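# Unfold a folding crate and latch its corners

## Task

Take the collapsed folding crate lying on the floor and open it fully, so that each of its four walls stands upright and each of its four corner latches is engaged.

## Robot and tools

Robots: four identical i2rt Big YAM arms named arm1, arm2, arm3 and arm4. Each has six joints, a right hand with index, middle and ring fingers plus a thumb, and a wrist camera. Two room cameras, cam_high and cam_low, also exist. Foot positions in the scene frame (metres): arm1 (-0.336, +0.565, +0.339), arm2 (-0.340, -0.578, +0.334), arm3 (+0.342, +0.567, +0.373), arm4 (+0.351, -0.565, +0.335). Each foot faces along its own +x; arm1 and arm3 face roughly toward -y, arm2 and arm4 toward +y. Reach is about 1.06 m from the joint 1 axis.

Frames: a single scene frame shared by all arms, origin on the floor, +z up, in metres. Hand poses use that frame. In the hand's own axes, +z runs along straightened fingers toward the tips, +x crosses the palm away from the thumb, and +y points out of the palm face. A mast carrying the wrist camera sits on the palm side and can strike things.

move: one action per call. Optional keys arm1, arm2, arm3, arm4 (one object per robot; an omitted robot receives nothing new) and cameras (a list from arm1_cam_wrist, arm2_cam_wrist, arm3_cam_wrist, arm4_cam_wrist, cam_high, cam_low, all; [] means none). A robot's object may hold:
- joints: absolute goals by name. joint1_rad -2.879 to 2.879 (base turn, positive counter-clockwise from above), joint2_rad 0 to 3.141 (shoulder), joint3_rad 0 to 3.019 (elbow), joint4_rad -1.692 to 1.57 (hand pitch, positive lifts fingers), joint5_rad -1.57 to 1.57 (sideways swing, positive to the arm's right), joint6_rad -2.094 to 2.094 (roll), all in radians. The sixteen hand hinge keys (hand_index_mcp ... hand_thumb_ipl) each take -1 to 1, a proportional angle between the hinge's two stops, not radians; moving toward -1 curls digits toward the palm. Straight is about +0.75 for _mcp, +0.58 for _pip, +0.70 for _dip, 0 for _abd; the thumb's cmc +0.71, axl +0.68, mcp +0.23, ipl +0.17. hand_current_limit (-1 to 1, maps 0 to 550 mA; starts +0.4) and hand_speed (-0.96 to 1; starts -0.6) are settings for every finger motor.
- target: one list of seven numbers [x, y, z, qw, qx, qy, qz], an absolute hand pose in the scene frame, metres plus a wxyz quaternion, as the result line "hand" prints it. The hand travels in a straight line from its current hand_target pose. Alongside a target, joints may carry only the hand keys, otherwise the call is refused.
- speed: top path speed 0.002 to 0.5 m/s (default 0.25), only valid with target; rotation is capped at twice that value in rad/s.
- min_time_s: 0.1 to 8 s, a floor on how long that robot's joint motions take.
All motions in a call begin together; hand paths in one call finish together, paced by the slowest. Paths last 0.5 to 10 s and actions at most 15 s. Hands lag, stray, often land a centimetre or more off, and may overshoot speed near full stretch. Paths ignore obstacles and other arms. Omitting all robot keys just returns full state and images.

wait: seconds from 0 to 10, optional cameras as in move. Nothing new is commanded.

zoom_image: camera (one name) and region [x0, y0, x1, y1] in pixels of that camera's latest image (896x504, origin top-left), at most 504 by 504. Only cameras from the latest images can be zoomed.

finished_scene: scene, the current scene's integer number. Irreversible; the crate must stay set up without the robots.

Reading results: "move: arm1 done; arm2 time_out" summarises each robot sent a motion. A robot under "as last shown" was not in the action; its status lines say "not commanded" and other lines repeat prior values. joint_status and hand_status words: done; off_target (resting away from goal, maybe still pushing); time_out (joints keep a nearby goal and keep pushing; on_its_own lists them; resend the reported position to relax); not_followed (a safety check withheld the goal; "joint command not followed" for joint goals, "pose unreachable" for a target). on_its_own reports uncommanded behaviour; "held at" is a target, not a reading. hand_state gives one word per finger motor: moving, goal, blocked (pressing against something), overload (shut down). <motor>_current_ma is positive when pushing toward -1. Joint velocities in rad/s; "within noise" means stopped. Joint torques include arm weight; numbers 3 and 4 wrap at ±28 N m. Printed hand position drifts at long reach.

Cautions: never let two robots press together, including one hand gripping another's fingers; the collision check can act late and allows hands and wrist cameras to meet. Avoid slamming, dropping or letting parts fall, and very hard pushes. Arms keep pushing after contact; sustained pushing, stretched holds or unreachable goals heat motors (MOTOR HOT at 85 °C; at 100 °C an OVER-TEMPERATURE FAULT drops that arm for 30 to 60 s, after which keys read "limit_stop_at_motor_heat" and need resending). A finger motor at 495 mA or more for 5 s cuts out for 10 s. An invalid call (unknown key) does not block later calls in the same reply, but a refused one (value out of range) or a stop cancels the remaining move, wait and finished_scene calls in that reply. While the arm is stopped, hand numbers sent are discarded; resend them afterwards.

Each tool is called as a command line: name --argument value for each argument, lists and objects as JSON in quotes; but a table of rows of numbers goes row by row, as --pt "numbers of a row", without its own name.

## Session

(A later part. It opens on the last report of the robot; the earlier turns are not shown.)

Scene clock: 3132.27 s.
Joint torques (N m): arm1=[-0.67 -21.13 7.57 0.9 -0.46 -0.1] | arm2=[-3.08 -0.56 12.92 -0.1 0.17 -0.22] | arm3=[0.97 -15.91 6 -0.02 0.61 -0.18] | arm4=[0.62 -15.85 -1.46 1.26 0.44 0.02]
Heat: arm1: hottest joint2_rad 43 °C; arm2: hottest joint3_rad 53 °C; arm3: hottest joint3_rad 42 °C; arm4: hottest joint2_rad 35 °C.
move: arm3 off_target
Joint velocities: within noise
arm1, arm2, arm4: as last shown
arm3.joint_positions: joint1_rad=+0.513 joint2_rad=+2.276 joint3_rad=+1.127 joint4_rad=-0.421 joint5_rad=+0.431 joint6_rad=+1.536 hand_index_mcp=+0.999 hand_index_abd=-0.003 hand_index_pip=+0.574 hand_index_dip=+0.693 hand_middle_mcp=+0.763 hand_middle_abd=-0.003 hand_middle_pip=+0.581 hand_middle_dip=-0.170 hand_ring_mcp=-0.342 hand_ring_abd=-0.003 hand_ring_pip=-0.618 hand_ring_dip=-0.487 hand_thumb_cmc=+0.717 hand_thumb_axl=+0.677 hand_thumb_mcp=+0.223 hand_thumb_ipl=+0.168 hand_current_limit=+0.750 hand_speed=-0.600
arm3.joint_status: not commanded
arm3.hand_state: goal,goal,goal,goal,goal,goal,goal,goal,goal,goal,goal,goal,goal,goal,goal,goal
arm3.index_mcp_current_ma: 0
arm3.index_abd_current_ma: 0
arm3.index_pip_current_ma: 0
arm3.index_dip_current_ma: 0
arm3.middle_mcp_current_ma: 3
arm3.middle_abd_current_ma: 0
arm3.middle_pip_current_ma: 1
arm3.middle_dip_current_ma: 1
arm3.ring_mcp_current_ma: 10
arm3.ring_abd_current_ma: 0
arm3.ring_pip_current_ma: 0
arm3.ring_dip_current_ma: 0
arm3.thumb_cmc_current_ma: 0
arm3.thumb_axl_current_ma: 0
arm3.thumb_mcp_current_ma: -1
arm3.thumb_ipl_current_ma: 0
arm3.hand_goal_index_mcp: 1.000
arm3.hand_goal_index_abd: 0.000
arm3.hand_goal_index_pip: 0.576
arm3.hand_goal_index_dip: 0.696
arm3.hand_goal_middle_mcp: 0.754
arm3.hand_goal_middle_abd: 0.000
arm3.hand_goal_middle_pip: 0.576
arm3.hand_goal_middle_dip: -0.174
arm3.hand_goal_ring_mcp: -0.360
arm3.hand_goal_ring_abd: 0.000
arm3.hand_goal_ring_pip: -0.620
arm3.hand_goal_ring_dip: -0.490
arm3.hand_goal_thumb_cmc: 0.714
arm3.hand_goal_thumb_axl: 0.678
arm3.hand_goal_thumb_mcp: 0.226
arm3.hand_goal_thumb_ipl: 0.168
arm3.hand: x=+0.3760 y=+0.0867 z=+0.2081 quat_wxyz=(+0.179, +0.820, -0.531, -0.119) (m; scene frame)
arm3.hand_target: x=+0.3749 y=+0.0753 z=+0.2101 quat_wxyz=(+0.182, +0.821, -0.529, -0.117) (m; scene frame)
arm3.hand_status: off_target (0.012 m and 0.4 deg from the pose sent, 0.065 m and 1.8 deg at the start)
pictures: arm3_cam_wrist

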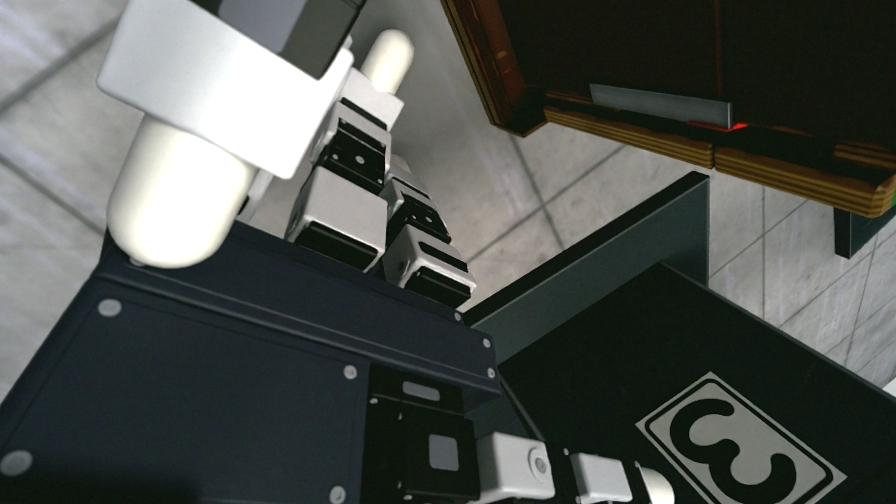

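move --arm1 '{"target": [-0.15, -0.05, 0.45, 0.2037, 0.9192, 0.3291, 0.0729], "speed": 0.25}' --arm3 '{"target": [0.45, 0.12, 0.36, 0.1818, 0.8206, -0.5289, -0.1173], "speed": 0.25}' --cameras '["arm1_cam_wrist", "cam_high", "cam_low", "arm3_cam_wrist", "arm2_cam_wrist"]'

zoom_image --camera "cam_high" --region '[350, 310, 430, 410]'

zoom_image --camera "cam_high" --region '[490, 320, 550, 390]'

zoom_image --camera "cam_high" --region '[380, 190, 560, 290]'

Scene clock: 3153.57 s.
Joint torques (N m): arm1=[0.73 -16.67 9.06 0.95 -0.21 0.08] | arm2=[-3.08 -0.56 12.89 -0.12 0.16 -0.22] | arm3=[2.43 -15.85 7.41 -0.24 0.43 0.12] | arm4=[0.62 -16.03 -1.47 1.26 0.45 0]
Heat: arm1: hottest joint2_rad 42 °C; arm2: hottest joint3_rad 53 °C; arm3: hottest joint3_rad 41 °C; arm4: hottest joint2_rad 35 °C.
move: arm1 off_target; arm3 off_target
Joint velocities: within noise
arm1.joint_positions: joint1_rad=+0.056 joint2_rad=+1.695 joint3_rad=+1.175 joint4_rad=-0.629 joint5_rad=-0.190 joint6_rad=-0.436 hand_index_mcp=+0.551 hand_index_abd=-0.003 hand_index_pip=+0.575 hand_index_dip=-0.032 hand_middle_mcp=+0.492 hand_middle_abd=-0.001 hand_middle_pip=-0.877 hand_middle_dip=-0.743 hand_ring_mcp=+0.485 hand_ring_abd=+0.001 hand_ring_pip=-0.876 hand_ring_dip=-0.743 hand_thumb_cmc=-0.499 hand_thumb_axl=+0.677 hand_thumb_mcp=+0.224 hand_thumb_ipl=+0.168 hand_current_limit=+0.750 hand_speed=-0.600
arm1.joint_status: not commanded
arm1.hand_state: goal,goal,goal,goal,goal,goal,goal,goal,goal,goal,goal,goal,goal,goal,goal,goal
arm1.index_mcp_current_ma: 0
arm1.index_abd_current_ma: 0
arm1.index_pip_current_ma: 0
arm1.index_dip_current_ma: 0
arm1.middle_mcp_current_ma: 3
arm1.middle_abd_current_ma: 0
arm1.middle_pip_current_ma: 0
arm1.middle_dip_current_ma: 0
arm1.ring_mcp_current_ma: 1
arm1.ring_abd_current_ma: 0
arm1.ring_pip_current_ma: 0
arm1.ring_dip_current_ma: 0
arm1.thumb_cmc_current_ma: 0
arm1.thumb_axl_current_ma: 0
arm1.thumb_mcp_current_ma: 0
arm1.thumb_ipl_current_ma: 0
arm1.hand_goal_index_mcp: 0.548
arm1.hand_goal_index_abd: 0.000
arm1.hand_goal_index_pip: 0.576
arm1.hand_goal_index_dip: -0.030
arm1.hand_goal_middle_mcp: 0.480
arm1.hand_goal_middle_abd: 0.000
arm1.hand_goal_middle_pip: -0.880
arm1.hand_goal_middle_dip: -0.740
arm1.hand_goal_ring_mcp: 0.480
arm1.hand_goal_ring_abd: 0.000
arm1.hand_goal_ring_pip: -0.880
arm1.hand_goal_ring_dip: -0.740
arm1.hand_goal_thumb_cmc: -0.500
arm1.hand_goal_thumb_axl: 0.678
arm1.hand_goal_thumb_mcp: 0.226
arm1.hand_goal_thumb_ipl: 0.168
arm1.hand: x=-0.1485 y=-0.0542 z=+0.4623 quat_wxyz=(+0.217, +0.915, +0.333, +0.072) (m; scene frame)
arm1.hand_target: x=-0.1500 y=-0.0499 z=+0.4501 quat_wxyz=(+0.204, +0.919, +0.329, +0.073) (m; scene frame)
arm1.hand_status: off_target (0.013 m and 1.7 deg from the pose sent, 0.155 m and 0.6 deg at the start)
arm2, arm4: as last shown
arm3.joint_positions: joint1_rad=+0.674 joint2_rad=+1.959 joint3_rad=+1.109 joint4_rad=-0.811 joint5_rad=+0.430 joint6_rad=+1.701 hand_index_mcp=+0.999 hand_index_abd=-0.003 hand_index_pip=+0.574 hand_index_dip=+0.693 hand_middle_mcp=+0.763 hand_middle_abd=-0.003 hand_middle_pip=+0.581 hand_middle_dip=-0.170 hand_ring_mcp=-0.342 hand_ring_abd=-0.003 hand_ring_pip=-0.618 hand_ring_dip=-0.487 hand_thumb_cmc=+0.717 hand_thumb_axl=+0.677 hand_thumb_mcp=+0.223 hand_thumb_ipl=+0.168 hand_current_limit=+0.750 hand_speed=-0.600
arm3.joint_status: not commanded
arm3.hand_state: goal,goal,goal,goal,goal,goal,goal,goal,goal,goal,goal,goal,goal,goal,goal,goal
arm3.index_mcp_current_ma: 0
arm3.index_abd_current_ma: 0
arm3.index_pip_current_ma: 0
arm3.index_dip_current_ma: 0
arm3.middle_mcp_current_ma: 3
arm3.middle_abd_current_ma: 0
arm3.middle_pip_current_ma: 1
arm3.middle_dip_current_ma: 1
arm3.ring_mcp_current_ma: 10
arm3.ring_abd_current_ma: 0
arm3.ring_pip_current_ma: 0
arm3.ring_dip_current_ma: 0
arm3.thumb_cmc_current_ma: 0
arm3.thumb_axl_current_ma: 0
arm3.thumb_mcp_current_ma: -1
arm3.thumb_ipl_current_ma: 0
arm3.hand_goal_index_mcp: 1.000
arm3.hand_goal_index_abd: 0.000
arm3.hand_goal_index_pip: 0.576
arm3.hand_goal_index_dip: 0.696
arm3.hand_goal_middle_mcp: 0.754
arm3.hand_goal_middle_abd: 0.000
arm3.hand_goal_middle_pip: 0.576
arm3.hand_goal_middle_dip: -0.174
arm3.hand_goal_ring_mcp: -0.360
arm3.hand_goal_ring_abd: 0.000
arm3.hand_goal_ring_pip: -0.620
arm3.hand_goal_ring_dip: -0.490
arm3.hand_goal_thumb_cmc: 0.714
arm3.hand_goal_thumb_axl: 0.678
arm3.hand_goal_thumb_mcp: 0.226
arm3.hand_goal_thumb_ipl: 0.168
arm3.hand: x=+0.4416 y=+0.1247 z=+0.3516 quat_wxyz=(+0.177, +0.823, -0.524, -0.128) (m; scene frame)
arm3.hand_target: x=+0.4499 y=+0.1202 z=+0.3600 quat_wxyz=(+0.182, +0.821, -0.529, -0.117) (m; scene frame)
arm3.hand_status: off_target (0.013 m and 1.6 deg from the pose sent, 0.172 m and 0.4 deg at the start)
pictures: arm1_cam_wrist, arm2_cam_wrist, arm3_cam_wrist, cam_high, cam_low

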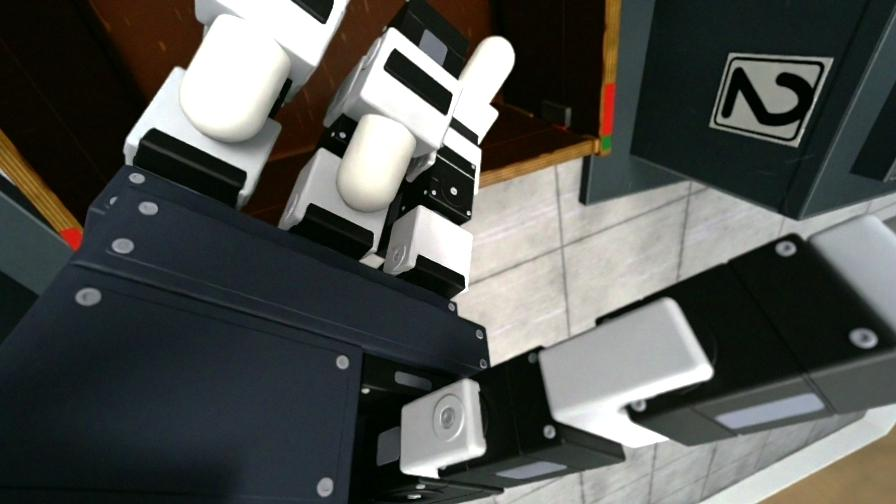

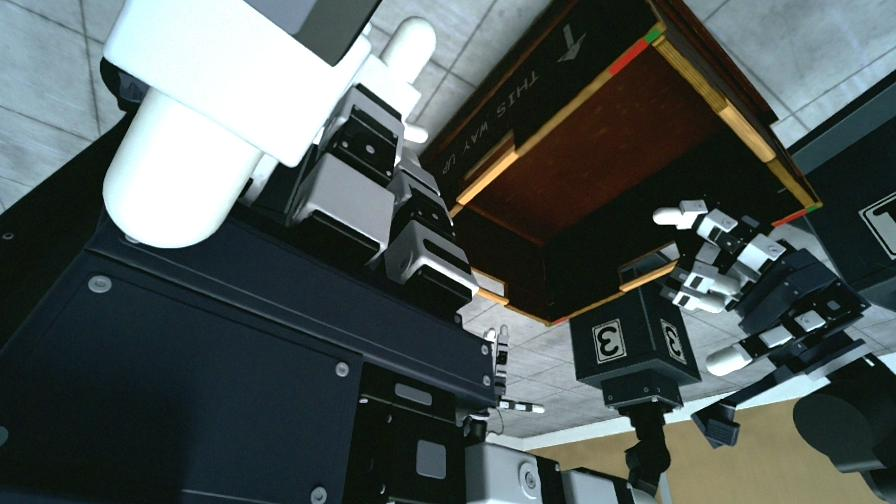

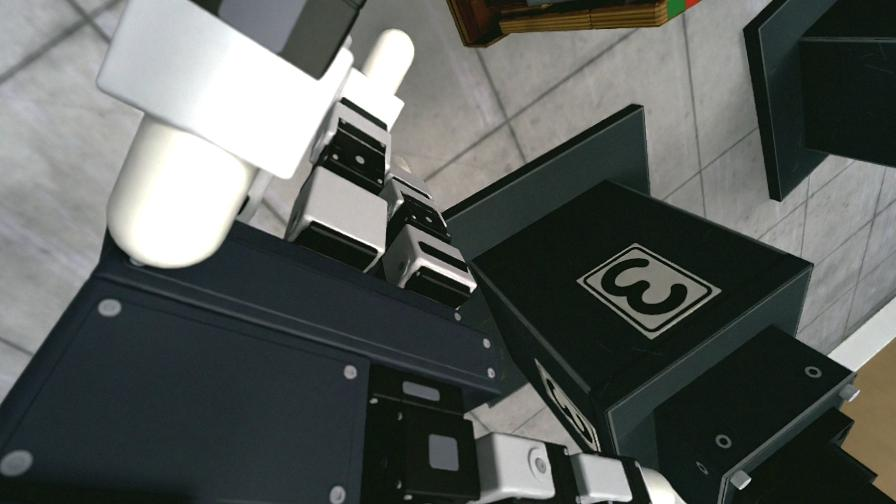

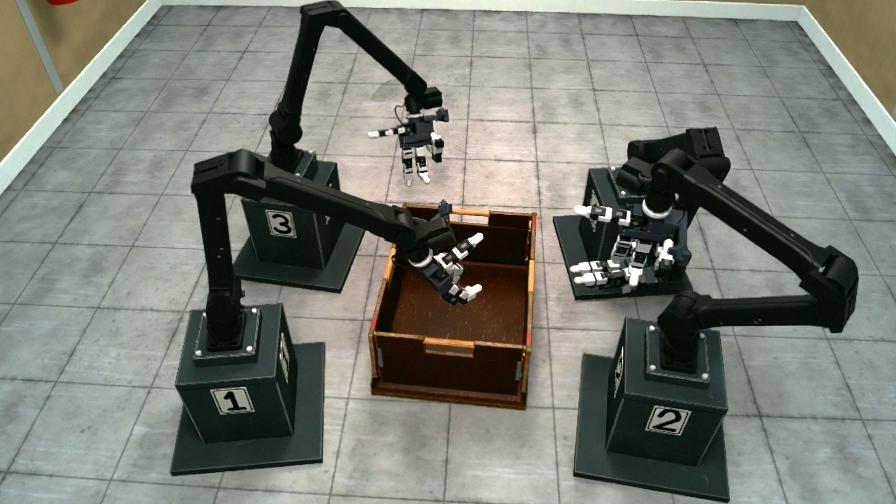

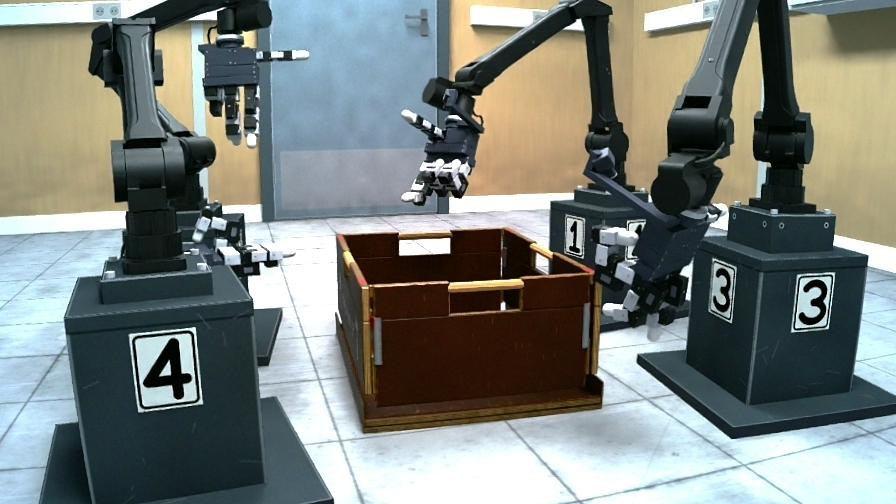

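Scaled by 5.040.

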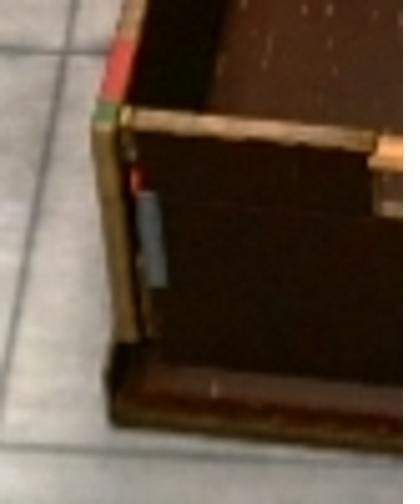

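Scaled by 7.200.

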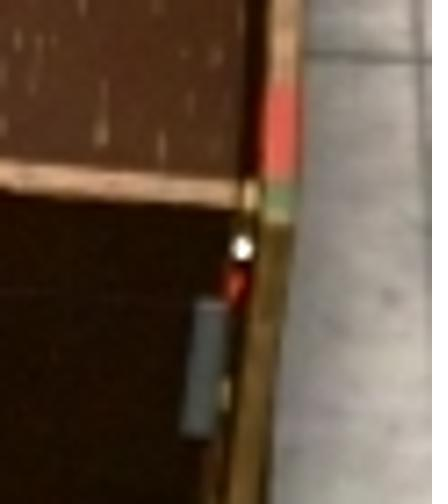

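Scaled by 2.800.

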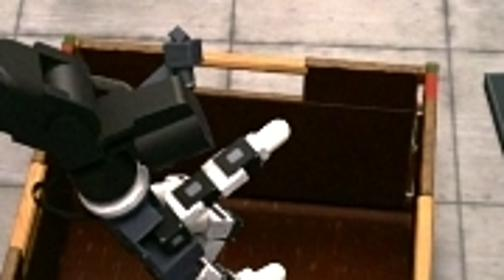

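move --arm3 '{"target": [0.42, 0.0, 0.37, 0.0, 0.6717, -0.7408, 0.0], "speed": 0.2}' --arm1 '{"target": [-0.1, 0.2, 0.5, 0.2037, 0.9192, 0.3291, 0.0729], "speed": 0.25}'

move --arm3 '{"target": [0.33, 0.0, 0.335, 0.0, 0.6717, -0.7408, 0.0], "speed": 0.12}' --cameras '["cam_low", "cam_high", "arm3_cam_wrist"]'

Scene clock: 3183.00 s.
Joint torques (N m): arm1=[1.9 -6.71 9.21 1.03 0.11 0.08] | arm2=[-3.14 -0.56 12.9 -0.13 0.17 -0.22] | arm3=[1.14 -19.37 11.86 -0.14 -0.08 0.14] | arm4=[0.67 -15.91 -1.44 1.31 0.44 0.01]
Heat: arm1: hottest joint2_rad 43 °C; arm2: hottest joint3_rad 53 °C; arm3: hottest joint3_rad 41 °C; arm4: hottest joint2_rad 35 °C.
move: arm1 off_target; arm3 off_target
Joint velocities: within noise
arm1.joint_positions: joint1_rad=+0.418 joint2_rad=+1.074 joint3_rad=+0.692 joint4_rad=-0.736 joint5_rad=-0.040 joint6_rad=-0.092 hand_index_mcp=+0.551 hand_index_abd=-0.003 hand_index_pip=+0.575 hand_index_dip=-0.032 hand_middle_mcp=+0.492 hand_middle_abd=-0.001 hand_middle_pip=-0.877 hand_middle_dip=-0.743 hand_ring_mcp=+0.485 hand_ring_abd=+0.001 hand_ring_pip=-0.876 hand_ring_dip=-0.743 hand_thumb_cmc=-0.499 hand_thumb_axl=+0.677 hand_thumb_mcp=+0.224 hand_thumb_ipl=+0.168 hand_current_limit=+0.750 hand_speed=-0.600
arm1.joint_status: not commanded
arm1.hand_state: goal,goal,goal,goal,goal,goal,goal,goal,goal,goal,goal,goal,goal,goal,goal,goal
arm1.index_mcp_current_ma: 0
arm1.index_abd_current_ma: 0
arm1.index_pip_current_ma: 0
arm1.index_dip_current_ma: 0
arm1.middle_mcp_current_ma: 3
arm1.middle_abd_current_ma: 0
arm1.middle_pip_current_ma: 0
arm1.middle_dip_current_ma: 0
arm1.ring_mcp_current_ma: 1
arm1.ring_abd_current_ma: 0
arm1.ring_pip_current_ma: 0
arm1.ring_dip_current_ma: 0
arm1.thumb_cmc_current_ma: 0
arm1.thumb_axl_current_ma: 0
arm1.thumb_mcp_current_ma: 0
arm1.thumb_ipl_current_ma: 0
arm1.hand_goal_index_mcp: 0.548
arm1.hand_goal_index_abd: 0.000
arm1.hand_goal_index_pip: 0.576
arm1.hand_goal_index_dip: -0.030
arm1.hand_goal_middle_mcp: 0.480
arm1.hand_goal_middle_abd: 0.000
arm1.hand_goal_middle_pip: -0.880
arm1.hand_goal_middle_dip: -0.740
arm1.hand_goal_ring_mcp: 0.480
arm1.hand_goal_ring_abd: 0.000
arm1.hand_goal_ring_pip: -0.880
arm1.hand_goal_ring_dip: -0.740
arm1.hand_goal_thumb_cmc: -0.500
arm1.hand_goal_thumb_axl: 0.678
arm1.hand_goal_thumb_mcp: 0.226
arm1.hand_goal_thumb_ipl: 0.168
arm1.hand: x=-0.1004 y=+0.1915 z=+0.5084 quat_wxyz=(+0.214, +0.918, +0.326, +0.075) (m; scene frame)
arm1.hand_target: x=-0.1001 y=+0.1998 z=+0.5002 quat_wxyz=(+0.204, +0.919, +0.329, +0.073) (m; scene frame)
arm1.hand_status: off_target (0.012 m and 1.2 deg from the pose sent, 0.262 m and 1.7 deg at the start)
arm2, arm4: as last shown
arm3.joint_positions: joint1_rad=+0.392 joint2_rad=+2.130 joint3_rad=+1.611 joint4_rad=-1.093 joint5_rad=+0.001 joint6_rad=+1.913 hand_index_mcp=+0.998 hand_index_abd=-0.003 hand_index_pip=+0.574 hand_index_dip=+0.693 hand_middle_mcp=+0.756 hand_middle_abd=-0.003 hand_middle_pip=+0.579 hand_middle_dip=-0.170 hand_ring_mcp=-0.342 hand_ring_abd=-0.003 hand_ring_pip=-0.618 hand_ring_dip=-0.487 hand_thumb_cmc=+0.717 hand_thumb_axl=+0.677 hand_thumb_mcp=+0.223 hand_thumb_ipl=+0.168 hand_current_limit=+0.750 hand_speed=-0.600
arm3.joint_status: not commanded
arm3.hand_state: goal,goal,goal,goal,goal,goal,goal,goal,goal,goal,goal,goal,goal,goal,goal,goal
arm3.index_mcp_current_ma: 0
arm3.index_abd_current_ma: 0
arm3.index_pip_current_ma: 0
arm3.index_dip_current_ma: 0
arm3.middle_mcp_current_ma: 0
arm3.middle_abd_current_ma: 0
arm3.middle_pip_current_ma: 0
arm3.middle_dip_current_ma: 1
arm3.ring_mcp_current_ma: 10
arm3.ring_abd_current_ma: 0
arm3.ring_pip_current_ma: 0
arm3.ring_dip_current_ma: 0
arm3.thumb_cmc_current_ma: 0
arm3.thumb_axl_current_ma: 0
arm3.thumb_mcp_current_ma: -1
arm3.thumb_ipl_current_ma: 0
arm3.hand_goal_index_mcp: 1.000
arm3.hand_goal_index_abd: 0.000
arm3.hand_goal_index_pip: 0.576
arm3.hand_goal_index_dip: 0.696
arm3.hand_goal_middle_mcp: 0.754
arm3.hand_goal_middle_abd: 0.000
arm3.hand_goal_middle_pip: 0.576
arm3.hand_goal_middle_dip: -0.174
arm3.hand_goal_ring_mcp: -0.360
arm3.hand_goal_ring_abd: 0.000
arm3.hand_goal_ring_pip: -0.620
arm3.hand_goal_ring_dip: -0.490
arm3.hand_goal_thumb_cmc: 0.714
arm3.hand_goal_thumb_axl: 0.678
arm3.hand_goal_thumb_mcp: 0.226
arm3.hand_goal_thumb_ipl: 0.168
arm3.hand: x=+0.4187 y=+0.0155 z=+0.3596 quat_wxyz=(-0.006, +0.681, -0.733, -0.014) (m; scene frame)
arm3.hand_target: x=+0.4199 y=+0.0005 z=+0.3703 quat_wxyz=(+0.000, +0.672, -0.741, +0.000) (m; scene frame)
arm3.hand_status: off_target (0.019 m and 2.3 deg from the pose sent, 0.128 m and 39.5 deg at the start)
pictures: none

Scene clock: 3184.60 s.
Joint torques (N m): arm1=[1.79 -6.77 9.24 1.02 0.12 0.08] | arm2=[-3.08 -0.56 12.92 -0.12 0.17 -0.22] | arm3=[1.2 -19.37 7.61 0.53 0.02 -0.16] | arm4=[0.62 -16.03 -1.44 1.25 0.45 0]
Heat: arm1: hottest joint2_rad 43 °C; arm2: hottest joint3_rad 53 °C; arm3: hottest joint3_rad 41 °C; arm4: hottest joint2_rad 35 °C.
move: arm3 done
Joint velocities: within noise
arm1: as last shown
arm1.hand: x=-0.1004 y=+0.1915 z=+0.5083 quat_wxyz=(+0.214, +0.918, +0.326, +0.075) (m; scene frame)
arm2.joint_positions: joint1_rad=-0.539 joint2_rad=+0.686 joint3_rad=+0.896 joint4_rad=-1.692 joint5_rad=+0.069 joint6_rad=-2.090 hand_index_mcp=+0.997 hand_index_abd=-0.002 hand_index_pip=+0.577 hand_index_dip=+0.693 hand_middle_mcp=+0.755 hand_middle_abd=+0.003 hand_middle_pip=+0.579 hand_middle_dip=-0.170 hand_ring_mcp=-0.344 hand_ring_abd=+0.002 hand_ring_pip=-0.618 hand_ring_dip=-0.488 hand_thumb_cmc=+0.716 hand_thumb_axl=+0.677 hand_thumb_mcp=+0.223 hand_thumb_ipl=+0.168 hand_current_limit=+0.750 hand_speed=-0.600
arm2.joint_status: not commanded
arm2.hand_state: goal,goal,goal,goal,goal,goal,goal,goal,goal,goal,goal,goal,goal,goal,goal,goal
arm2.index_mcp_current_ma: 0
arm2.index_abd_current_ma: 0
arm2.index_pip_current_ma: 0
arm2.index_dip_current_ma: 0
arm2.middle_mcp_current_ma: 0
arm2.middle_abd_current_ma: 0
arm2.middle_pip_current_ma: 0
arm2.middle_dip_current_ma: 1
arm2.ring_mcp_current_ma: 9
arm2.ring_abd_current_ma: 0
arm2.ring_pip_current_ma: 0
arm2.ring_dip_current_ma: 0
arm2.thumb_cmc_current_ma: 0
arm2.thumb_axl_current_ma: 0
arm2.thumb_mcp_current_ma: -1
arm2.thumb_ipl_current_ma: 0
arm2.hand_goal_index_mcp: 1.000
arm2.hand_goal_index_abd: 0.000
arm2.hand_goal_index_pip: 0.576
arm2.hand_goal_index_dip: 0.696
arm2.hand_goal_middle_mcp: 0.754
arm2.hand_goal_middle_abd: 0.000
arm2.hand_goal_middle_pip: 0.576
arm2.hand_goal_middle_dip: -0.174
arm2.hand_goal_ring_mcp: -0.360
arm2.hand_goal_ring_abd: 0.000
arm2.hand_goal_ring_pip: -0.620
arm2.hand_goal_ring_dip: -0.490
arm2.hand_goal_thumb_cmc: 0.714
arm2.hand_goal_thumb_axl: 0.678
arm2.hand_goal_thumb_mcp: 0.226
arm2.hand_goal_thumb_ipl: 0.168
arm2.hand: x=-0.3050 y=-0.4197 z=+0.5826 quat_wxyz=(+0.052, -0.644, +0.763, -0.026) (m; scene frame)
arm2.hand_target: x=-0.3009 y=-0.4183 z=+0.5984 quat_wxyz=(+0.072, -0.645, +0.761, -0.026) (m; scene frame)
arm2.hand_status: not commanded
arm3.joint_positions: joint1_rad=+0.247 joint2_rad=+2.141 joint3_rad=+1.565 joint4_rad=-1.013 joint5_rad=+0.001 joint6_rad=+1.802 hand_index_mcp=+0.998 hand_index_abd=-0.003 hand_index_pip=+0.574 hand_index_dip=+0.693 hand_middle_mcp=+0.755 hand_middle_abd=-0.003 hand_middle_pip=+0.579 hand_middle_dip=-0.170 hand_ring_mcp=-0.342 hand_ring_abd=-0.003 hand_ring_pip=-0.618 hand_ring_dip=-0.487 hand_thumb_cmc=+0.717 hand_thumb_axl=+0.677 hand_thumb_mcp=+0.223 hand_thumb_ipl=+0.168 hand_current_limit=+0.750 hand_speed=-0.600
arm3.joint_status: not commanded
arm3.hand_state: goal,goal,goal,goal,goal,goal,goal,goal,goal,goal,goal,goal,goal,goal,goal,goal
arm3.index_mcp_current_ma: 0
arm3.index_abd_current_ma: 0
arm3.index_pip_current_ma: 0
arm3.index_dip_current_ma: 0
arm3.middle_mcp_current_ma: 0
arm3.middle_abd_current_ma: 0
arm3.middle_pip_current_ma: 0
arm3.middle_dip_current_ma: 1
arm3.ring_mcp_current_ma: 10
arm3.ring_abd_current_ma: 0
arm3.ring_pip_current_ma: 0
arm3.ring_dip_current_ma: 0
arm3.thumb_cmc_current_ma: 0
arm3.thumb_axl_current_ma: 0
arm3.thumb_mcp_current_ma: -1
arm3.thumb_ipl_current_ma: 0
arm3.hand_goal_index_mcp: 1.000
arm3.hand_goal_index_abd: 0.000
arm3.hand_goal_index_pip: 0.576
arm3.hand_goal_index_dip: 0.696
arm3.hand_goal_middle_mcp: 0.754
arm3.hand_goal_middle_abd: 0.000
arm3.hand_goal_middle_pip: 0.576
arm3.hand_goal_middle_dip: -0.174
arm3.hand_goal_ring_mcp: -0.360
arm3.hand_goal_ring_abd: 0.000
arm3.hand_goal_ring_pip: -0.620
arm3.hand_goal_ring_dip: -0.490
arm3.hand_goal_thumb_cmc: 0.714
arm3.hand_goal_thumb_axl: 0.678
arm3.hand_goal_thumb_mcp: 0.226
arm3.hand_goal_thumb_ipl: 0.168
arm3.hand: x=+0.3340 y=+0.0039 z=+0.3365 quat_wxyz=(-0.002, +0.668, -0.744, -0.004) (m; scene frame)
arm3.hand_target: x=+0.3299 y=+0.0001 z=+0.3350 quat_wxyz=(+0.000, +0.672, -0.741, +0.000) (m; scene frame)
arm3.hand_status: done (0.006 m and 0.7 deg from the pose sent, 0.093 m and 2.3 deg at the start)
arm4.joint_positions: joint1_rad=+1.630 joint2_rad=+2.428 joint3_rad=+0.646 joint4_rad=+1.558 joint5_rad=+1.559 joint6_rad=+0.213 hand_index_mcp=+0.761 hand_index_abd=-0.003 hand_index_pip=+0.576 hand_index_dip=+0.694 hand_middle_mcp=+0.762 hand_middle_abd=-0.003 hand_middle_pip=+0.579 hand_middle_dip=+0.694 hand_ring_mcp=-0.358 hand_ring_abd=+0.001 hand_ring_pip=-0.620 hand_ring_dip=-0.488 hand_thumb_cmc=+0.721 hand_thumb_axl=+0.677 hand_thumb_mcp=+0.224 hand_thumb_ipl=+0.168 hand_current_limit=+0.750 hand_speed=-0.600
arm4.joint_status: not commanded
arm4.hand_state: goal,goal,goal,goal,goal,goal,goal,goal,goal,goal,goal,goal,goal,goal,goal,goal
arm4.index_mcp_current_ma: 2
arm4.index_abd_current_ma: 0
arm4.index_pip_current_ma: 0
arm4.index_dip_current_ma: 0
arm4.middle_mcp_current_ma: 2
arm4.middle_abd_current_ma: 0
arm4.middle_pip_current_ma: 0
arm4.middle_dip_current_ma: 0
arm4.ring_mcp_current_ma: 0
arm4.ring_abd_current_ma: 0
arm4.ring_pip_current_ma: 0
arm4.ring_dip_current_ma: 0
arm4.thumb_cmc_current_ma: 1
arm4.thumb_axl_current_ma: 0
arm4.thumb_mcp_current_ma: 0
arm4.thumb_ipl_current_ma: 0
arm4.hand_goal_index_mcp: 0.754
arm4.hand_goal_index_abd: 0.000
arm4.hand_goal_index_pip: 0.576
arm4.hand_goal_index_dip: 0.696
arm4.hand_goal_middle_mcp: 0.754
arm4.hand_goal_middle_abd: 0.000
arm4.hand_goal_middle_pip: 0.576
arm4.hand_goal_middle_dip: 0.696
arm4.hand_goal_ring_mcp: -0.360
arm4.hand_goal_ring_abd: 0.000
arm4.hand_goal_ring_pip: -0.620
arm4.hand_goal_ring_dip: -0.490
arm4.hand_goal_thumb_cmc: 0.714
arm4.hand_goal_thumb_axl: 0.678
arm4.hand_goal_thumb_mcp: 0.226
arm4.hand_goal_thumb_ipl: 0.168
arm4.hand: x=-0.0020 y=-0.4557 z=+0.3538 quat_wxyz=(-0.065, -0.078, +0.703, +0.703) (m; scene frame)
arm4.hand_target: x=-0.0003 y=-0.4589 z=+0.3597 quat_wxyz=(-0.074, -0.075, +0.704, +0.703) (m; scene frame)
arm4.hand_status: not commanded
pictures: arm3_cam_wrist, cam_high, cam_low

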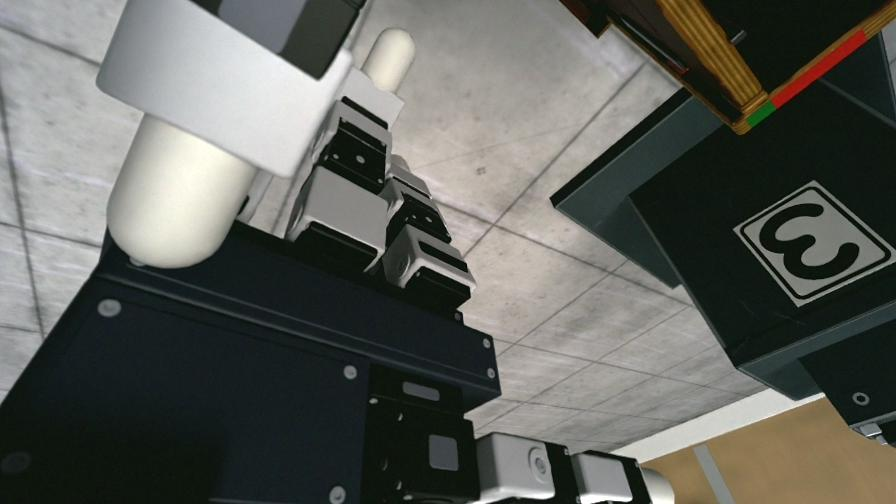

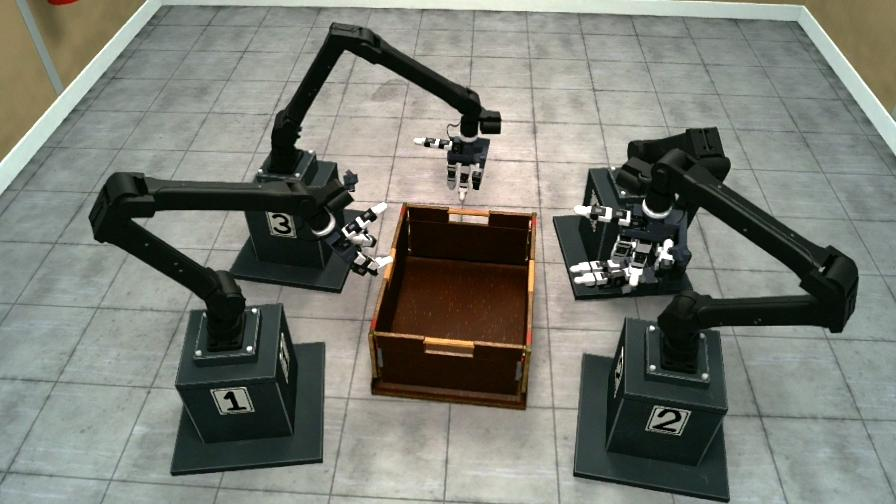

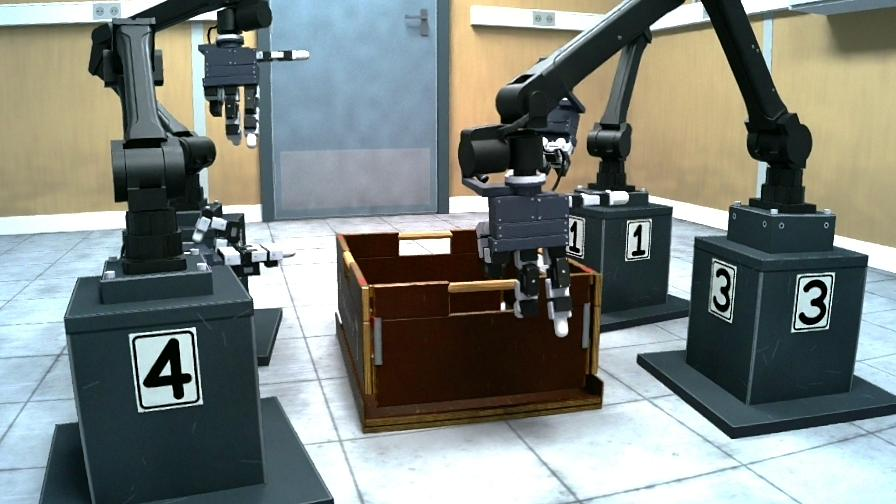

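zoom_image --camera "arm3_cam_wrist" --region '[580, 0, 800, 140]'

zoom_image --camera "cam_high" --region '[490, 320, 550, 390]'

Scaled by 2.291.

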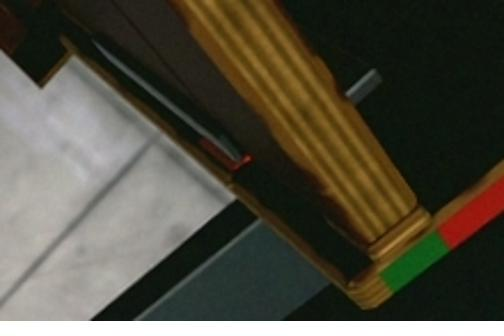

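Scaled by 7.200.

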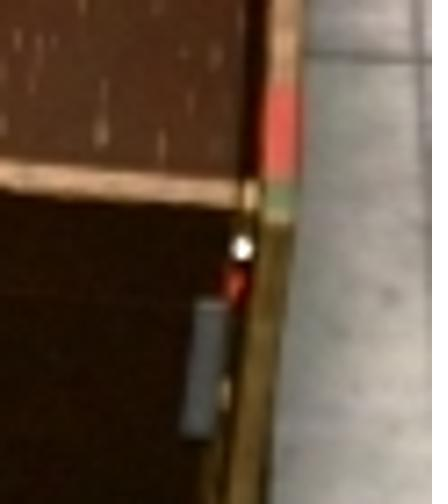

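move --arm3 '{"target": [0.265, 0.0, 0.335, 0.0, 0.6717, -0.7408, 0.0], "speed": 0.06}' --cameras '["cam_low", "cam_high"]'

zoom_image --camera "cam_high" --region '[380, 190, 560, 290]'

Scene clock: 3209.10 s.
Joint torques (N m): arm1=[1.79 -6.71 9.22 1.05 0.11 0.07] | arm2=[-3.08 -0.56 12.92 -0.12 0.17 -0.22] | arm3=[0.97 -19.96 7.47 0.53 0.08 -0.15] | arm4=[0.5 -15.97 -1.46 1.29 0.43 0.02]
Heat: arm1: hottest joint2_rad 40 °C; arm2: hottest joint3_rad 53 °C; arm3: hottest joint3_rad 40 °C; arm4: hottest joint2_rad 35 °C.
move: arm3 done
Joint velocities: within noise
arm1, arm2, arm4: as last shown
arm3.joint_positions: joint1_rad=+0.143 joint2_rad=+2.141 joint3_rad=+1.549 joint4_rad=-1.006 joint5_rad=+0.001 joint6_rad=+1.695 hand_index_mcp=+0.998 hand_index_abd=-0.003 hand_index_pip=+0.574 hand_index_dip=+0.693 hand_middle_mcp=+0.755 hand_middle_abd=-0.003 hand_middle_pip=+0.579 hand_middle_dip=-0.170 hand_ring_mcp=-0.342 hand_ring_abd=-0.003 hand_ring_pip=-0.618 hand_ring_dip=-0.487 hand_thumb_cmc=+0.717 hand_thumb_axl=+0.677 hand_thumb_mcp=+0.223 hand_thumb_ipl=+0.168 hand_current_limit=+0.750 hand_speed=-0.600
arm3.joint_status: not commanded
arm3.hand_state: goal,goal,goal,goal,goal,goal,goal,goal,goal,goal,goal,goal,goal,goal,goal,goal
arm3.index_mcp_current_ma: 0
arm3.index_abd_current_ma: 0
arm3.index_pip_current_ma: 0
arm3.index_dip_current_ma: 0
arm3.middle_mcp_current_ma: 0
arm3.middle_abd_current_ma: 0
arm3.middle_pip_current_ma: 0
arm3.middle_dip_current_ma: 1
arm3.ring_mcp_current_ma: 10
arm3.ring_abd_current_ma: 0
arm3.ring_pip_current_ma: 0
arm3.ring_dip_current_ma: 0
arm3.thumb_cmc_current_ma: 0
arm3.thumb_axl_current_ma: 0
arm3.thumb_mcp_current_ma: -1
arm3.thumb_ipl_current_ma: 0
arm3.hand_goal_index_mcp: 1.000
arm3.hand_goal_index_abd: 0.000
arm3.hand_goal_index_pip: 0.576
arm3.hand_goal_index_dip: 0.696
arm3.hand_goal_middle_mcp: 0.754
arm3.hand_goal_middle_abd: 0.000
arm3.hand_goal_middle_pip: 0.576
arm3.hand_goal_middle_dip: -0.174
arm3.hand_goal_ring_mcp: -0.360
arm3.hand_goal_ring_abd: 0.000
arm3.hand_goal_ring_pip: -0.620
arm3.hand_goal_ring_dip: -0.490
arm3.hand_goal_thumb_cmc: 0.714
arm3.hand_goal_thumb_axl: 0.678
arm3.hand_goal_thumb_mcp: 0.226
arm3.hand_goal_thumb_ipl: 0.168
arm3.hand: x=+0.2714 y=+0.0044 z=+0.3316 quat_wxyz=(-0.006, +0.669, -0.743, -0.006) (m; scene frame)
arm3.hand_target: x=+0.2649 y=+0.0001 z=+0.3351 quat_wxyz=(+0.000, +0.672, -0.741, +0.000) (m; scene frame)
arm3.hand_status: done (0.008 m and 1.0 deg from the pose sent, 0.069 m and 0.7 deg at the start)
pictures: cam_high, cam_low

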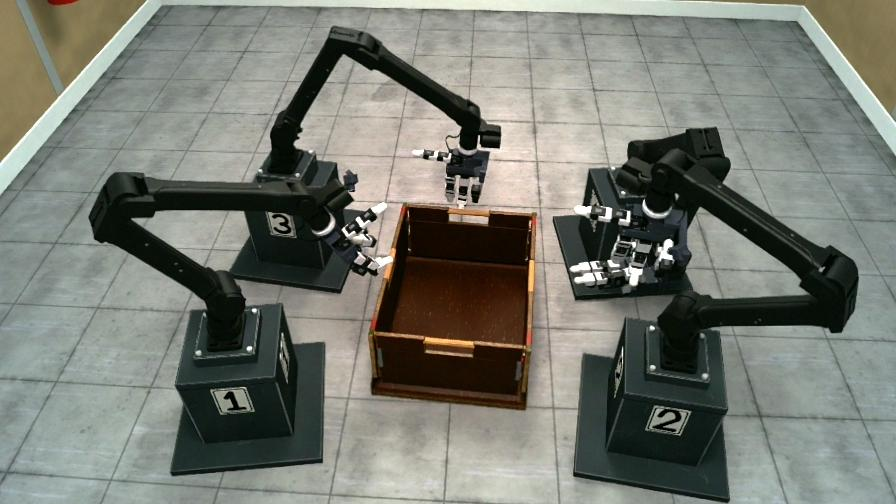

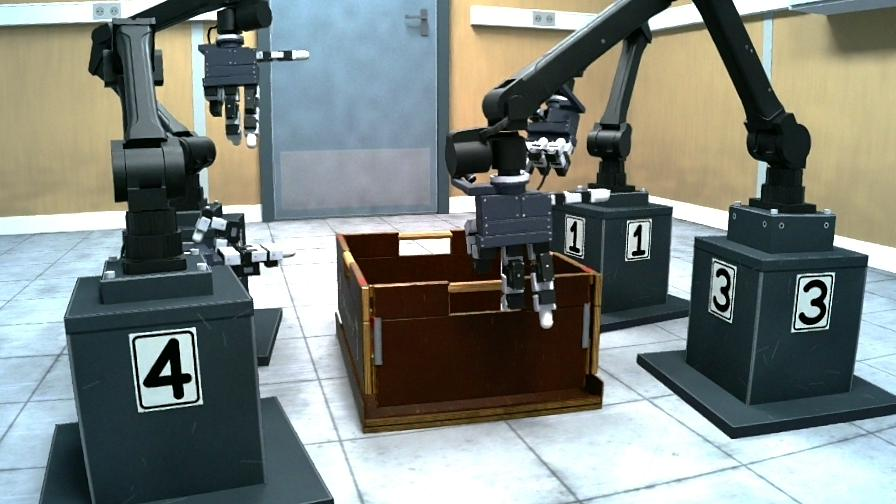

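Scaled by 2.800.

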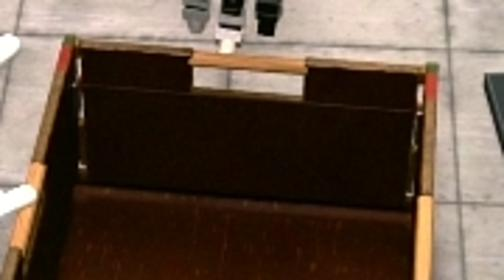

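zoom_image --camera "cam_high" --region '[395, 200, 425, 265]'

zoom_image --camera "cam_high" --region '[515, 205, 545, 270]'

move --arm3 '{"target": [0.235, 0.0, 0.335, 0.0, 0.6717, -0.7408, 0.0], "speed": 0.05}' --cameras '["cam_low", "cam_high"]'

zoom_image --camera "cam_high" --region '[380, 190, 560, 290]'

Scaled by 7.754.

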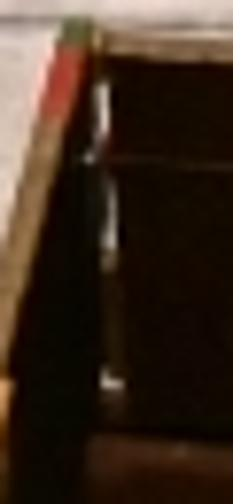

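Scaled by 7.754.

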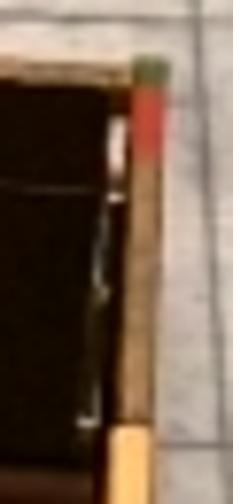

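Scene clock: 3216.37 s.
Joint torques (N m): arm1=[1.79 -6.65 9.22 1.02 0.11 0.08] | arm2=[-3.02 -0.56 12.9 -0.13 0.17 -0.21] | arm3=[1.08 -19.96 7.64 0.49 0.09 -0.15] | arm4=[0.44 -16.03 -1.47 1.25 0.44 0.01]
Heat: arm1: hottest joint2_rad 39 °C; arm2: hottest joint3_rad 54 °C; arm3: hottest joint3_rad 40 °C; arm4: hottest joint2_rad 35 °C.
move: arm3 done
Joint velocities: within noise
arm1, arm2, arm4: as last shown
arm3.joint_positions: joint1_rad=+0.091 joint2_rad=+2.141 joint3_rad=+1.549 joint4_rad=-1.006 joint5_rad=+0.001 joint6_rad=+1.645 hand_index_mcp=+0.998 hand_index_abd=-0.003 hand_index_pip=+0.574 hand_index_dip=+0.693 hand_middle_mcp=+0.755 hand_middle_abd=-0.003 hand_middle_pip=+0.579 hand_middle_dip=-0.170 hand_ring_mcp=-0.342 hand_ring_abd=-0.003 hand_ring_pip=-0.618 hand_ring_dip=-0.487 hand_thumb_cmc=+0.717 hand_thumb_axl=+0.677 hand_thumb_mcp=+0.223 hand_thumb_ipl=+0.168 hand_current_limit=+0.750 hand_speed=-0.600
arm3.joint_status: not commanded
arm3.hand_state: goal,goal,goal,goal,goal,goal,goal,goal,goal,goal,goal,goal,goal,goal,goal,goal
arm3.index_mcp_current_ma: 0
arm3.index_abd_current_ma: 0
arm3.index_pip_current_ma: 0
arm3.index_dip_current_ma: 0
arm3.middle_mcp_current_ma: 0
arm3.middle_abd_current_ma: 0
arm3.middle_pip_current_ma: 0
arm3.middle_dip_current_ma: 1
arm3.ring_mcp_current_ma: 10
arm3.ring_abd_current_ma: 0
arm3.ring_pip_current_ma: 0
arm3.ring_dip_current_ma: 0
arm3.thumb_cmc_current_ma: 0
arm3.thumb_axl_current_ma: 0
arm3.thumb_mcp_current_ma: -1
arm3.thumb_ipl_current_ma: 0
arm3.hand_goal_index_mcp: 1.000
arm3.hand_goal_index_abd: 0.000
arm3.hand_goal_index_pip: 0.576
arm3.hand_goal_index_dip: 0.696
arm3.hand_goal_middle_mcp: 0.754
arm3.hand_goal_middle_abd: 0.000
arm3.hand_goal_middle_pip: 0.576
arm3.hand_goal_middle_dip: -0.174
arm3.hand_goal_ring_mcp: -0.360
arm3.hand_goal_ring_abd: 0.000
arm3.hand_goal_ring_pip: -0.620
arm3.hand_goal_ring_dip: -0.490
arm3.hand_goal_thumb_cmc: 0.714
arm3.hand_goal_thumb_axl: 0.678
arm3.hand_goal_thumb_mcp: 0.226
arm3.hand_goal_thumb_ipl: 0.168
arm3.hand: x=+0.2408 y=+0.0047 z=+0.3315 quat_wxyz=(-0.006, +0.669, -0.744, -0.006) (m; scene frame)
arm3.hand_target: x=+0.2351 y=+0.0000 z=+0.3351 quat_wxyz=(+0.000, +0.672, -0.741, +0.000) (m; scene frame)
arm3.hand_status: done (0.008 m and 1.1 deg from the pose sent, 0.037 m and 1.0 deg at the start)
pictures: cam_high, cam_low

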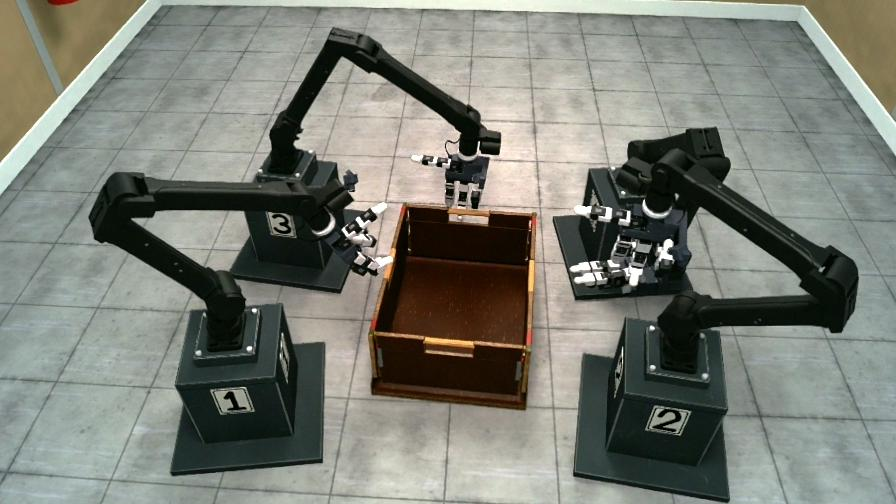

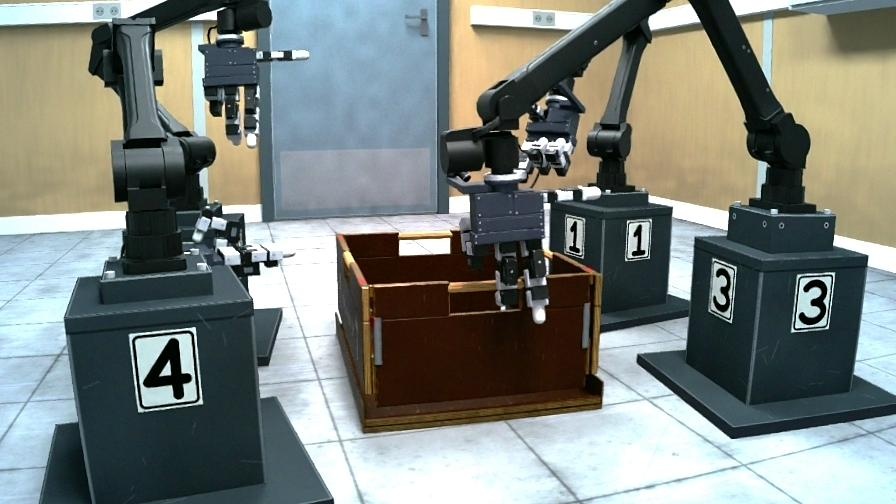

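Scaled by 2.800.

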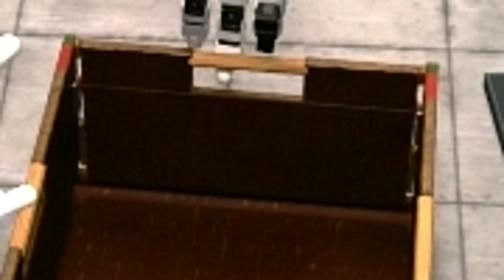

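move --arm3 '{"target": [0.205, 0.0, 0.335, 0.0, 0.6717, -0.7408, 0.0], "speed": 0.04}' --cameras '["cam_low", "cam_high"]'

zoom_image --camera "cam_high" --region '[380, 190, 560, 290]'

Scene clock: 3223.20 s.
Joint torques (N m): arm1=[1.79 -6.83 9.22 1.02 0.11 0.07] | arm2=[-3.08 -0.5 12.92 -0.13 0.17 -0.22] | arm3=[0.38 -19.6 8.31 0.36 0.19 -0.17] | arm4=[0.56 -16.09 -1.43 1.32 0.44 0.01]
Heat: arm1: hottest joint2_rad 39 °C; arm2: hottest joint3_rad 54 °C; arm3: hottest joint3_rad 40 °C; arm4: hottest joint2_rad 35 °C.
move: arm3 off_target
Joint velocities: within noise
arm1, arm2, arm4: as last shown
arm3.joint_positions: joint1_rad=+0.051 joint2_rad=+2.141 joint3_rad=+1.549 joint4_rad=-1.006 joint5_rad=-0.001 joint6_rad=+1.597 hand_index_mcp=+0.998 hand_index_abd=-0.003 hand_index_pip=+0.574 hand_index_dip=+0.693 hand_middle_mcp=+0.768 hand_middle_abd=-0.001 hand_middle_pip=+0.582 hand_middle_dip=-0.170 hand_ring_mcp=-0.342 hand_ring_abd=-0.003 hand_ring_pip=-0.618 hand_ring_dip=-0.487 hand_thumb_cmc=+0.717 hand_thumb_axl=+0.677 hand_thumb_mcp=+0.223 hand_thumb_ipl=+0.168 hand_current_limit=+0.750 hand_speed=-0.600
arm3.joint_status: not commanded
arm3.hand_state: goal,goal,goal,goal,goal,goal,goal,goal,goal,goal,goal,goal,goal,goal,goal,goal
arm3.index_mcp_current_ma: 0
arm3.index_abd_current_ma: 0
arm3.index_pip_current_ma: 0
arm3.index_dip_current_ma: 0
arm3.middle_mcp_current_ma: 7
arm3.middle_abd_current_ma: 0
arm3.middle_pip_current_ma: 2
arm3.middle_dip_current_ma: 1
arm3.ring_mcp_current_ma: 10
arm3.ring_abd_current_ma: 0
arm3.ring_pip_current_ma: 0
arm3.ring_dip_current_ma: 0
arm3.thumb_cmc_current_ma: 0
arm3.thumb_axl_current_ma: 0
arm3.thumb_mcp_current_ma: -1
arm3.thumb_ipl_current_ma: 0
arm3.hand_goal_index_mcp: 1.000
arm3.hand_goal_index_abd: 0.000
arm3.hand_goal_index_pip: 0.576
arm3.hand_goal_index_dip: 0.696
arm3.hand_goal_middle_mcp: 0.754
arm3.hand_goal_middle_abd: 0.000
arm3.hand_goal_middle_pip: 0.576
arm3.hand_goal_middle_dip: -0.174
arm3.hand_goal_ring_mcp: -0.360
arm3.hand_goal_ring_abd: 0.000
arm3.hand_goal_ring_pip: -0.620
arm3.hand_goal_ring_dip: -0.490
arm3.hand_goal_thumb_cmc: 0.714
arm3.hand_goal_thumb_axl: 0.678
arm3.hand_goal_thumb_mcp: 0.226
arm3.hand_goal_thumb_ipl: 0.168
arm3.hand: x=+0.2167 y=+0.0055 z=+0.3312 quat_wxyz=(-0.007, +0.671, -0.741, -0.005) (m; scene frame)
arm3.hand_target: x=+0.2050 y=+0.0002 z=+0.3351 quat_wxyz=(+0.000, +0.672, -0.741, +0.000) (m; scene frame)
arm3.hand_status: off_target (0.013 m and 1.0 deg from the pose sent, 0.036 m and 1.1 deg at the start)
pictures: cam_high, cam_low

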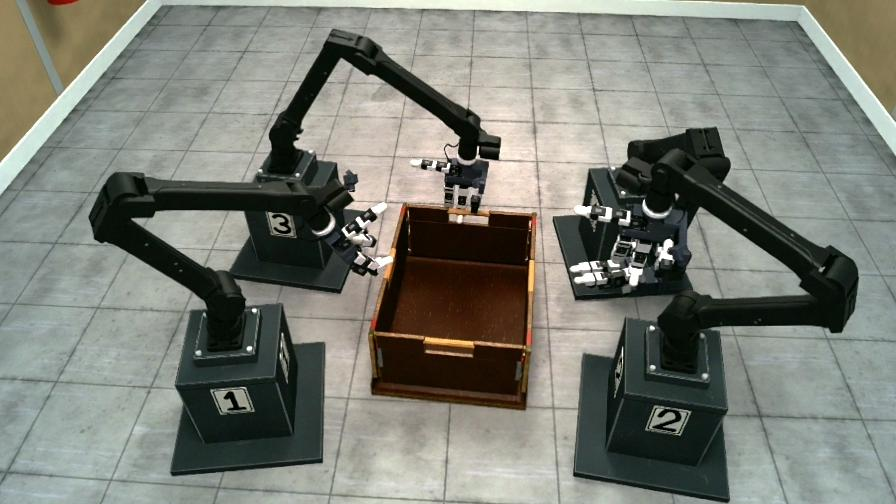

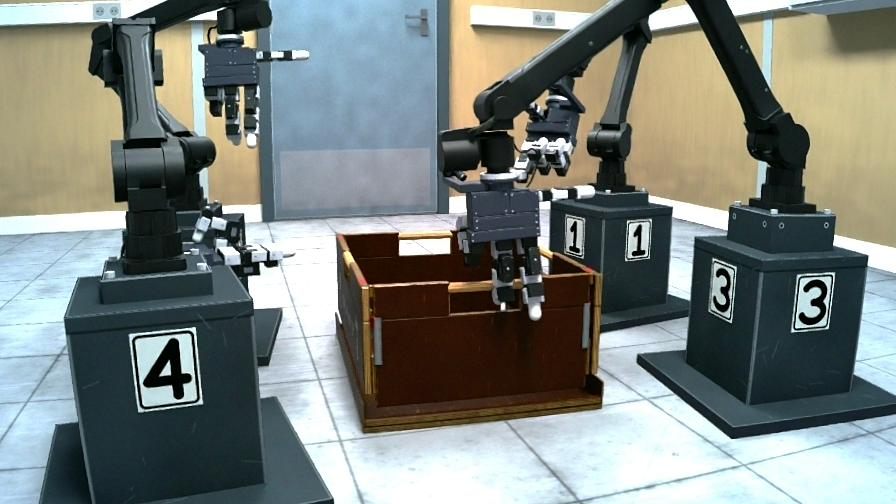

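Scaled by 2.800.

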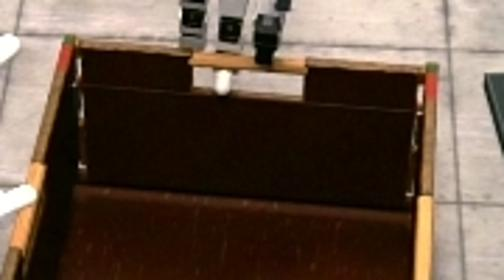

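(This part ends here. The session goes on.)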